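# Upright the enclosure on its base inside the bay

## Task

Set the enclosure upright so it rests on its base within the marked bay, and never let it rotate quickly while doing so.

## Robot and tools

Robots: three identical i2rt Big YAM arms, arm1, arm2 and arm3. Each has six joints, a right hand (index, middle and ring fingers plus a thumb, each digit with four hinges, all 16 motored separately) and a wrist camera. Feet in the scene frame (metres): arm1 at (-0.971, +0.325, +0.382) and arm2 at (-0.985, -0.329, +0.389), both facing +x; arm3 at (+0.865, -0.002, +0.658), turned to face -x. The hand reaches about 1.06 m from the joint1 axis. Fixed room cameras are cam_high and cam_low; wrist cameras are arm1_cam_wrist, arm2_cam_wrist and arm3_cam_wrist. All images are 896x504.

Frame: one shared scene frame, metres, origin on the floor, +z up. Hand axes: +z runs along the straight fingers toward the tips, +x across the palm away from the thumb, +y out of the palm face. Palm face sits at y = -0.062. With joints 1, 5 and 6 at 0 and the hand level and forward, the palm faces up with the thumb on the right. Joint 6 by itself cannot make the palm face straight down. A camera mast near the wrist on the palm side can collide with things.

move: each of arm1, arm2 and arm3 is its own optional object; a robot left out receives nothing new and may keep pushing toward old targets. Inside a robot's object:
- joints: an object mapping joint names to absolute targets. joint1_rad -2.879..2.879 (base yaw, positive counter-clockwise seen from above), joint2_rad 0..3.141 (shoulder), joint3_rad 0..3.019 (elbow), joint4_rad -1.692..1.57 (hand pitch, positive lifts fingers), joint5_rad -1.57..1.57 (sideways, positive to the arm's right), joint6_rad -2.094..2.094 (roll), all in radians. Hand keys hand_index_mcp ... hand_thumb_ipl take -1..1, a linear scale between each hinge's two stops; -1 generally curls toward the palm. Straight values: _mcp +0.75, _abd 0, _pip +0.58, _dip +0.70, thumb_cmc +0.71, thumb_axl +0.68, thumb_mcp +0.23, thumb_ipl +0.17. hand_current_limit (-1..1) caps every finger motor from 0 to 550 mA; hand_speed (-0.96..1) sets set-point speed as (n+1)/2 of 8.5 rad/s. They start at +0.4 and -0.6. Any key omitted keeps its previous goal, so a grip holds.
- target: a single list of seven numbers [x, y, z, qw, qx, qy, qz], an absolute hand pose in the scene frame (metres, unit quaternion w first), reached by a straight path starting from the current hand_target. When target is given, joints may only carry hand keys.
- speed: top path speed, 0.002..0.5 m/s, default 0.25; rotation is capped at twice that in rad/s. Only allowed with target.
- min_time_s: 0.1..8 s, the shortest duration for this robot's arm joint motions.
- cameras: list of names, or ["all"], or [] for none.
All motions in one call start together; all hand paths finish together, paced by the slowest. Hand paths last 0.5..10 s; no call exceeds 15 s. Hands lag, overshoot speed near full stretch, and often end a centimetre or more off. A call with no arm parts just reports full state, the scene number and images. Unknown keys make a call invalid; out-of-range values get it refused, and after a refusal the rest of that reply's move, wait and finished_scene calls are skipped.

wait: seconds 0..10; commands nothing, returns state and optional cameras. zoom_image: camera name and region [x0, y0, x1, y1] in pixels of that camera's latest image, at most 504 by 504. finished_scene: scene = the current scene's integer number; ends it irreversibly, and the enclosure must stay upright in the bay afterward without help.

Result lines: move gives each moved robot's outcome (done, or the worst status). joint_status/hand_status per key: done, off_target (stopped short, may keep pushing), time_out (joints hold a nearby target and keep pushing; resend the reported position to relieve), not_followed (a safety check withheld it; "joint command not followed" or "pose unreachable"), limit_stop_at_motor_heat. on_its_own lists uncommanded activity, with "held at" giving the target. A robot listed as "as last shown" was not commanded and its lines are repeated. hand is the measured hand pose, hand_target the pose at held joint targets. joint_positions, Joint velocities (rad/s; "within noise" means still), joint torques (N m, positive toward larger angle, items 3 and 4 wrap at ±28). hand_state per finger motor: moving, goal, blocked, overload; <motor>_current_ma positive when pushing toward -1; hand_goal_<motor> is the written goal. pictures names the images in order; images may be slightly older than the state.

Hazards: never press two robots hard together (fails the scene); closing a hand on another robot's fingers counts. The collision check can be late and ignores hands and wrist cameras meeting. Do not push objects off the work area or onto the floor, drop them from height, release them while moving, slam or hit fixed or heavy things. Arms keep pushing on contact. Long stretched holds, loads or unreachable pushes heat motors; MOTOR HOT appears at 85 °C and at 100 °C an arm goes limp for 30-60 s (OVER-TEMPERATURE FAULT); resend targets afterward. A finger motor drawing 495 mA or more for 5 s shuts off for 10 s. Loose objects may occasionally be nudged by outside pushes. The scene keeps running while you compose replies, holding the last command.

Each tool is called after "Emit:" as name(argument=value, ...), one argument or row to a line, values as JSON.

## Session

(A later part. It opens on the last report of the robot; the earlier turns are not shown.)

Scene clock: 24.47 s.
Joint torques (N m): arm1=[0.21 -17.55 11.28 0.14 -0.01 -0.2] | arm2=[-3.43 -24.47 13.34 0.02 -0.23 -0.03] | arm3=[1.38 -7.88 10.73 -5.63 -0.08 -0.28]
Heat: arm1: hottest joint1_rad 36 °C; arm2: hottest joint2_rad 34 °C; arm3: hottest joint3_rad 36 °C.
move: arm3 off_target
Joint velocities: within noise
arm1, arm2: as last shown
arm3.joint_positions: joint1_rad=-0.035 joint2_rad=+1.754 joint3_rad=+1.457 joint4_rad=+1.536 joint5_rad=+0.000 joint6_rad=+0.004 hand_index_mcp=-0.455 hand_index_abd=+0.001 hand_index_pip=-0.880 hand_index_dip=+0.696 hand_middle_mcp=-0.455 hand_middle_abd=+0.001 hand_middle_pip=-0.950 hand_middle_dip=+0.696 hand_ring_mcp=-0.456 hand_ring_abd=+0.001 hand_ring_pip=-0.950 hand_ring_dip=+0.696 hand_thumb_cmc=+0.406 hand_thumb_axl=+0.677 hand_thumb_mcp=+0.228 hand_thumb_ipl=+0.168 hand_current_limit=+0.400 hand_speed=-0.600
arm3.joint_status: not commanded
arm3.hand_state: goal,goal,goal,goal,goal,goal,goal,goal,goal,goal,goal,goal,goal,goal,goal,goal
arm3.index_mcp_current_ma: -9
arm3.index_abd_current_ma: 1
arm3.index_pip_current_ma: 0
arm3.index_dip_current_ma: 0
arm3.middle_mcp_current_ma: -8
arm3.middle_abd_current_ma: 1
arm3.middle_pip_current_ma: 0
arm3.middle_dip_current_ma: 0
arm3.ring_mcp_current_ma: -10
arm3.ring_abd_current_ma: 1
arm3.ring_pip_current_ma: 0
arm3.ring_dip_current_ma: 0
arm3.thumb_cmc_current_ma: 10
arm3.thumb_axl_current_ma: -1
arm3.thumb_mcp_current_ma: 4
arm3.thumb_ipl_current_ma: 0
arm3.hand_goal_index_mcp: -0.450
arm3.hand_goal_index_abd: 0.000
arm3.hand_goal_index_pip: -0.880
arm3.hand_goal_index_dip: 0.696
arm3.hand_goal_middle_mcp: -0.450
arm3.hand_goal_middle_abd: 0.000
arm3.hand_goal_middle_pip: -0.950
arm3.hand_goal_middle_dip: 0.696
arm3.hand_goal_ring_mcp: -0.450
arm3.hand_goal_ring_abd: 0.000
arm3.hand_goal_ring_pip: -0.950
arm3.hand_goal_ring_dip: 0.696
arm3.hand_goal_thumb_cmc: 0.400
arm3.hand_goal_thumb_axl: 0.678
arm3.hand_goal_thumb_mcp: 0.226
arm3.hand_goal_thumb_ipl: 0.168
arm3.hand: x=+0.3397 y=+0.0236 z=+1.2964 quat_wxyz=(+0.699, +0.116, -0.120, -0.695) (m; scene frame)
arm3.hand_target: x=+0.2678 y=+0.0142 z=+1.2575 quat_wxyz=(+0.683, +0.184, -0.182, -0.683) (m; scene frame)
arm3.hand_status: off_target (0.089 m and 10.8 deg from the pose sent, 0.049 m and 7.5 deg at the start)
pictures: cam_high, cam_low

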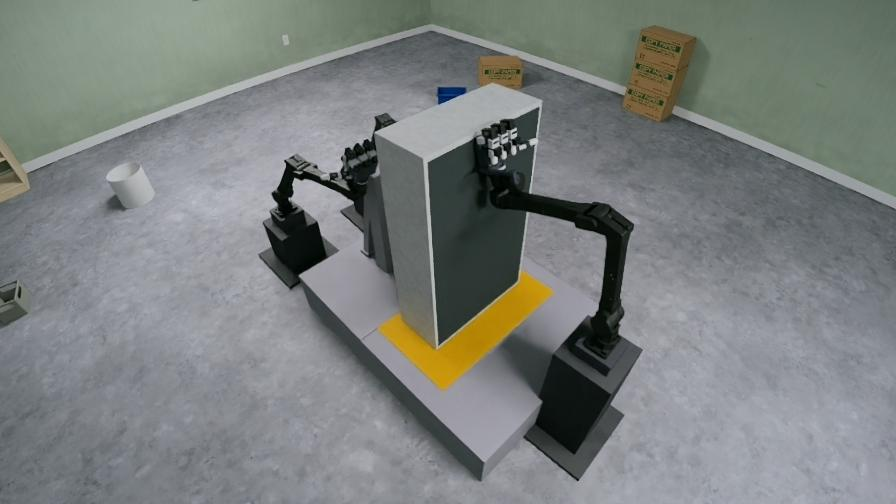

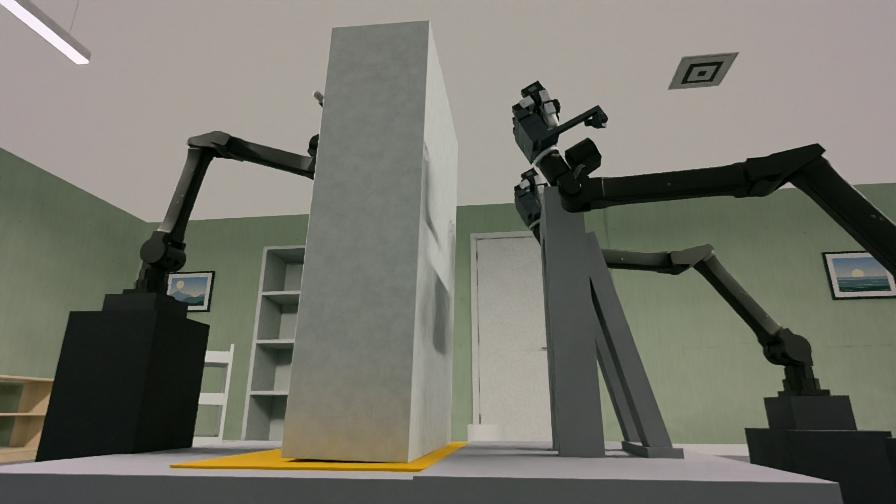

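Emit:
move(
  arm3={"target": [0.30, 0.015, 1.265, 0.683, 0.183, -0.183, -0.683], "speed": 0.02},
  cameras=["cam_low"],
)

Emit:
zoom_image(
  camera="cam_low",
  region=[240, 420, 480, 480],
)

Scene clock: 26.83 s.
Joint torques (N m): arm1=[0.5 -17.26 11.28 0.23 -0.01 -0.21] | arm2=[-2.73 -24.76 13.22 -0.03 -0.24 -0.01] | arm3=[1.49 -8.7 8.21 -4.86 -0.01 -0.29]
Heat: arm1: hottest joint3_rad 37 °C; arm2: hottest joint2_rad 34 °C; arm3: hottest joint3_rad 36 °C.
move: arm3 off_target
Joint velocities: within noise
arm1, arm2: as last shown
arm3.joint_positions: joint1_rad=-0.034 joint2_rad=+1.682 joint3_rad=+1.346 joint4_rad=+1.563 joint5_rad=+0.000 joint6_rad=+0.003 hand_index_mcp=-0.456 hand_index_abd=+0.001 hand_index_pip=-0.880 hand_index_dip=+0.696 hand_middle_mcp=-0.455 hand_middle_abd=+0.001 hand_middle_pip=-0.950 hand_middle_dip=+0.696 hand_ring_mcp=-0.456 hand_ring_abd=+0.001 hand_ring_pip=-0.950 hand_ring_dip=+0.696 hand_thumb_cmc=+0.405 hand_thumb_axl=+0.677 hand_thumb_mcp=+0.228 hand_thumb_ipl=+0.168 hand_current_limit=+0.400 hand_speed=-0.600
arm3.joint_status: not commanded
arm3.hand_state: goal,goal,goal,goal,goal,goal,goal,goal,goal,goal,goal,goal,goal,goal,goal,goal
arm3.index_mcp_current_ma: -10
arm3.index_abd_current_ma: 1
arm3.index_pip_current_ma: 0
arm3.index_dip_current_ma: 0
arm3.middle_mcp_current_ma: -9
arm3.middle_abd_current_ma: 1
arm3.middle_pip_current_ma: 0
arm3.middle_dip_current_ma: 0
arm3.ring_mcp_current_ma: -11
arm3.ring_abd_current_ma: 1
arm3.ring_pip_current_ma: 0
arm3.ring_dip_current_ma: 0
arm3.thumb_cmc_current_ma: 9
arm3.thumb_axl_current_ma: -1
arm3.thumb_mcp_current_ma: 4
arm3.thumb_ipl_current_ma: 0
arm3.hand_goal_index_mcp: -0.450
arm3.hand_goal_index_abd: 0.000
arm3.hand_goal_index_pip: -0.880
arm3.hand_goal_index_dip: 0.696
arm3.hand_goal_middle_mcp: -0.450
arm3.hand_goal_middle_abd: 0.000
arm3.hand_goal_middle_pip: -0.950
arm3.hand_goal_middle_dip: 0.696
arm3.hand_goal_ring_mcp: -0.450
arm3.hand_goal_ring_abd: 0.000
arm3.hand_goal_ring_pip: -0.950
arm3.hand_goal_ring_dip: 0.696
arm3.hand_goal_thumb_cmc: 0.400
arm3.hand_goal_thumb_axl: 0.678
arm3.hand_goal_thumb_mcp: 0.226
arm3.hand_goal_thumb_ipl: 0.168
arm3.hand: x=+0.3672 y=+0.0231 z=+1.2911 quat_wxyz=(+0.698, +0.121, -0.124, -0.694) (m; scene frame)
arm3.hand_target: x=+0.3079 y=+0.0145 z=+1.2570 quat_wxyz=(+0.683, +0.184, -0.182, -0.683) (m; scene frame)
arm3.hand_status: off_target (0.073 m and 10.1 deg from the pose sent, 0.051 m and 10.8 deg at the start)
pictures: cam_low

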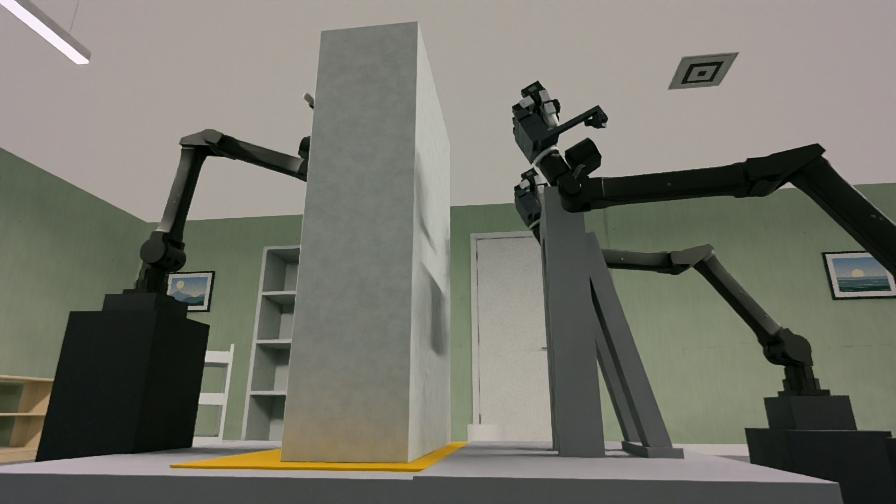

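Scaled by 2.100 from the camera's 896x504 image, which has a finer 1280x720 frame.

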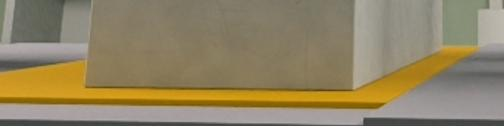

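Emit:
move(
  arm3={"target": [0.48, 0.015, 1.28, 0.683, 0.183, -0.183, -0.683], "speed": 0.07},
  arm1={"target": [-0.40, 0.235, 1.07, 0.6903, 0.153, 0.153, 0.6903], "speed": 0.07},
  arm2={"target": [-0.40, -0.2505, 1.07, 0.6903, 0.153, 0.153, 0.6903], "speed": 0.07},
  cameras=["cam_low", "cam_high"],
)

Emit:
zoom_image(
  camera="cam_low",
  region=[160, 420, 480, 500],
)

Scene clock: 30.13 s.
Joint torques (N m): arm1=[-0.85 -16.79 6.69 0.84 -0.28 -0.06] | arm2=[-0.21 -23.94 9.21 0.92 -0.07 -0.12] | arm3=[1.38 -9.41 8.81 0.39 0 -0.21]
Heat: arm1: hottest joint3_rad 37 °C; arm2: hottest joint2_rad 34 °C; arm3: hottest joint3_rad 36 °C.
move: arm1 done; arm2 off_target; arm3 done
Joint velocities: within noise
arm1.joint_positions: joint1_rad=-0.064 joint2_rad=+1.798 joint3_rad=+1.646 joint4_rad=+1.281 joint5_rad=-0.046 joint6_rad=+0.102 hand_index_mcp=-0.455 hand_index_abd=+0.001 hand_index_pip=-0.879 hand_index_dip=+0.696 hand_middle_mcp=-0.456 hand_middle_abd=+0.001 hand_middle_pip=-0.949 hand_middle_dip=+0.696 hand_ring_mcp=-0.455 hand_ring_abd=+0.001 hand_ring_pip=-0.949 hand_ring_dip=+0.696 hand_thumb_cmc=+0.408 hand_thumb_axl=+0.677 hand_thumb_mcp=+0.228 hand_thumb_ipl=+0.168 hand_current_limit=+0.400 hand_speed=-0.600
arm1.joint_status: not commanded
arm1.hand_state: goal,goal,goal,goal,goal,goal,goal,goal,goal,goal,goal,goal,goal,goal,goal,goal
arm1.index_mcp_current_ma: -4
arm1.index_abd_current_ma: 0
arm1.index_pip_current_ma: 0
arm1.index_dip_current_ma: 0
arm1.middle_mcp_current_ma: -4
arm1.middle_abd_current_ma: 0
arm1.middle_pip_current_ma: 0
arm1.middle_dip_current_ma: 0
arm1.ring_mcp_current_ma: -3
arm1.ring_abd_current_ma: 0
arm1.ring_pip_current_ma: 0
arm1.ring_dip_current_ma: 0
arm1.thumb_cmc_current_ma: 6
arm1.thumb_axl_current_ma: 0
arm1.thumb_mcp_current_ma: 1
arm1.thumb_ipl_current_ma: 0
arm1.hand_goal_index_mcp: -0.450
arm1.hand_goal_index_abd: 0.000
arm1.hand_goal_index_pip: -0.880
arm1.hand_goal_index_dip: 0.696
arm1.hand_goal_middle_mcp: -0.450
arm1.hand_goal_middle_abd: 0.000
arm1.hand_goal_middle_pip: -0.950
arm1.hand_goal_middle_dip: 0.696
arm1.hand_goal_ring_mcp: -0.450
arm1.hand_goal_ring_abd: 0.000
arm1.hand_goal_ring_pip: -0.950
arm1.hand_goal_ring_dip: 0.696
arm1.hand_goal_thumb_cmc: 0.400
arm1.hand_goal_thumb_axl: 0.678
arm1.hand_goal_thumb_mcp: 0.226
arm1.hand_goal_thumb_ipl: 0.168
arm1.hand: x=-0.3931 y=+0.2366 z=+1.0678 quat_wxyz=(+0.689, +0.157, +0.155, +0.691) (m; scene frame)
arm1.hand_target: x=-0.4000 y=+0.2351 z=+1.0701 quat_wxyz=(+0.690, +0.153, +0.153, +0.690) (m; scene frame)
arm1.hand_status: done (0.007 m and 0.6 deg from the pose sent, 0.103 m and 0.4 deg at the start)
arm2.joint_positions: joint1_rad=+0.135 joint2_rad=+1.851 joint3_rad=+1.693 joint4_rad=+1.276 joint5_rad=+0.068 joint6_rad=-0.151 hand_index_mcp=-0.455 hand_index_abd=+0.001 hand_index_pip=-0.880 hand_index_dip=+0.696 hand_middle_mcp=-0.456 hand_middle_abd=+0.001 hand_middle_pip=-0.949 hand_middle_dip=+0.696 hand_ring_mcp=-0.456 hand_ring_abd=+0.001 hand_ring_pip=-0.949 hand_ring_dip=+0.696 hand_thumb_cmc=+0.406 hand_thumb_axl=+0.677 hand_thumb_mcp=+0.228 hand_thumb_ipl=+0.168 hand_current_limit=+0.400 hand_speed=-0.600
arm2.joint_status: not commanded
arm2.hand_state: goal,goal,goal,goal,goal,goal,goal,goal,goal,goal,goal,goal,goal,goal,goal,goal
arm2.index_mcp_current_ma: -6
arm2.index_abd_current_ma: 0
arm2.index_pip_current_ma: 0
arm2.index_dip_current_ma: 0
arm2.middle_mcp_current_ma: -7
arm2.middle_abd_current_ma: 1
arm2.middle_pip_current_ma: 0
arm2.middle_dip_current_ma: 0
arm2.ring_mcp_current_ma: -7
arm2.ring_abd_current_ma: 1
arm2.ring_pip_current_ma: 0
arm2.ring_dip_current_ma: 0
arm2.thumb_cmc_current_ma: 7
arm2.thumb_axl_current_ma: 0
arm2.thumb_mcp_current_ma: 2
arm2.thumb_ipl_current_ma: 0
arm2.hand_goal_index_mcp: -0.450
arm2.hand_goal_index_abd: 0.000
arm2.hand_goal_index_pip: -0.880
arm2.hand_goal_index_dip: 0.696
arm2.hand_goal_middle_mcp: -0.450
arm2.hand_goal_middle_abd: 0.000
arm2.hand_goal_middle_pip: -0.950
arm2.hand_goal_middle_dip: 0.696
arm2.hand_goal_ring_mcp: -0.450
arm2.hand_goal_ring_abd: 0.000
arm2.hand_goal_ring_pip: -0.950
arm2.hand_goal_ring_dip: 0.696
arm2.hand_goal_thumb_cmc: 0.400
arm2.hand_goal_thumb_axl: 0.678
arm2.hand_goal_thumb_mcp: 0.226
arm2.hand_goal_thumb_ipl: 0.168
arm2.hand: x=-0.3867 y=-0.2584 z=+1.0611 quat_wxyz=(+0.691, +0.162, +0.163, +0.685) (m; scene frame)
arm2.hand_target: x=-0.3998 y=-0.2509 z=+1.0701 quat_wxyz=(+0.690, +0.153, +0.153, +0.690) (m; scene frame)
arm2.hand_status: off_target (0.018 m and 1.6 deg from the pose sent, 0.109 m and 0.7 deg at the start)
arm3.joint_positions: joint1_rad=-0.028 joint2_rad=+1.299 joint3_rad=+0.888 joint4_rad=+1.453 joint5_rad=+0.005 joint6_rad=-0.009 hand_index_mcp=-0.456 hand_index_abd=+0.001 hand_index_pip=-0.880 hand_index_dip=+0.696 hand_middle_mcp=-0.455 hand_middle_abd=+0.001 hand_middle_pip=-0.950 hand_middle_dip=+0.696 hand_ring_mcp=-0.456 hand_ring_abd=+0.001 hand_ring_pip=-0.950 hand_ring_dip=+0.696 hand_thumb_cmc=+0.405 hand_thumb_axl=+0.677 hand_thumb_mcp=+0.228 hand_thumb_ipl=+0.168 hand_current_limit=+0.400 hand_speed=-0.600
arm3.joint_status: not commanded
arm3.hand_state: goal,goal,goal,goal,goal,goal,goal,goal,goal,goal,goal,goal,goal,goal,goal,goal
arm3.index_mcp_current_ma: -10
arm3.index_abd_current_ma: 1
arm3.index_pip_current_ma: 0
arm3.index_dip_current_ma: 0
arm3.middle_mcp_current_ma: -9
arm3.middle_abd_current_ma: 1
arm3.middle_pip_current_ma: 0
arm3.middle_dip_current_ma: 0
arm3.ring_mcp_current_ma: -11
arm3.ring_abd_current_ma: 1
arm3.ring_pip_current_ma: 0
arm3.ring_dip_current_ma: 0
arm3.thumb_cmc_current_ma: 9
arm3.thumb_axl_current_ma: -1
arm3.thumb_mcp_current_ma: 4
arm3.thumb_ipl_current_ma: 0
arm3.hand_goal_index_mcp: -0.450
arm3.hand_goal_index_abd: 0.000
arm3.hand_goal_index_pip: -0.880
arm3.hand_goal_index_dip: 0.696
arm3.hand_goal_middle_mcp: -0.450
arm3.hand_goal_middle_abd: 0.000
arm3.hand_goal_middle_pip: -0.950
arm3.hand_goal_middle_dip: 0.696
arm3.hand_goal_ring_mcp: -0.450
arm3.hand_goal_ring_abd: 0.000
arm3.hand_goal_ring_pip: -0.950
arm3.hand_goal_ring_dip: 0.696
arm3.hand_goal_thumb_cmc: 0.400
arm3.hand_goal_thumb_axl: 0.678
arm3.hand_goal_thumb_mcp: 0.226
arm3.hand_goal_thumb_ipl: 0.168
arm3.hand: x=+0.4760 y=+0.0209 z=+1.2743 quat_wxyz=(+0.682, +0.184, -0.187, -0.683) (m; scene frame)
arm3.hand_target: x=+0.4802 y=+0.0151 z=+1.2800 quat_wxyz=(+0.683, +0.183, -0.183, -0.683) (m; scene frame)
arm3.hand_status: done (0.009 m and 0.5 deg from the pose sent, 0.114 m and 10.1 deg at the start)
pictures: cam_high, cam_low

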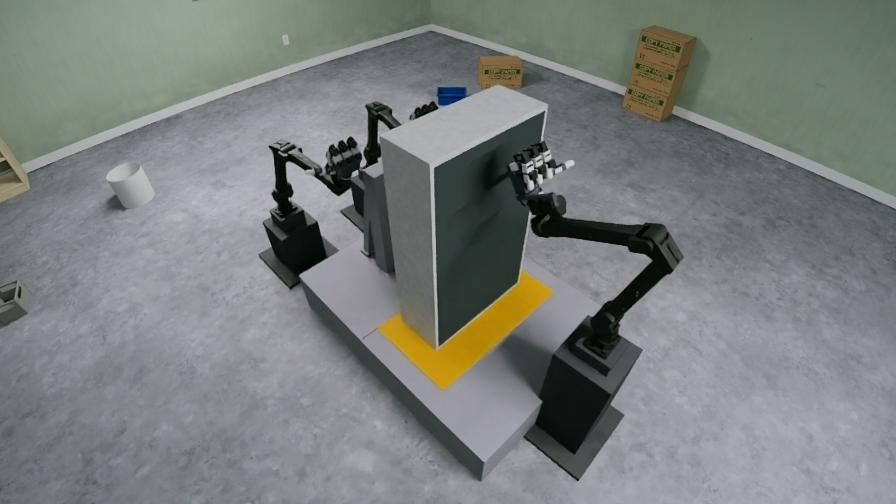

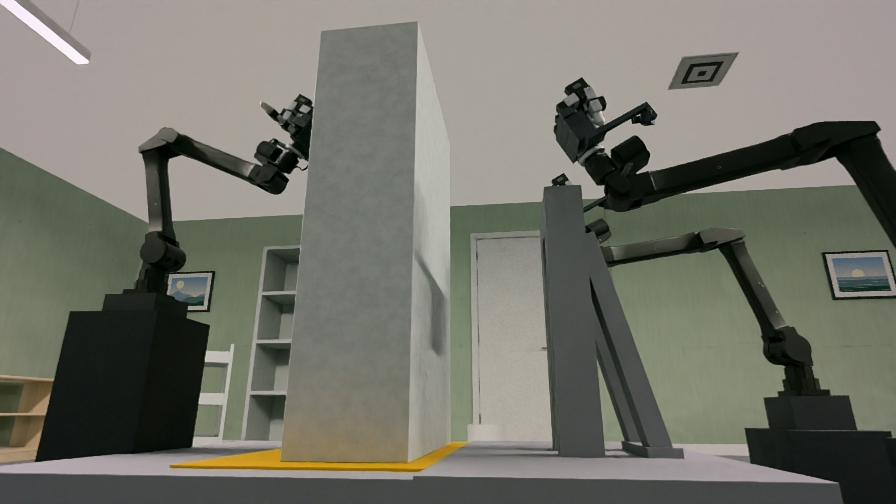

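Scaled by 1.575 from the camera's 896x504 image, which has a finer 1280x720 frame.

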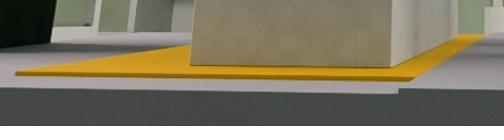

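Emit:
finished_scene(
  scene=2,
)

The scene is finished: the task was done.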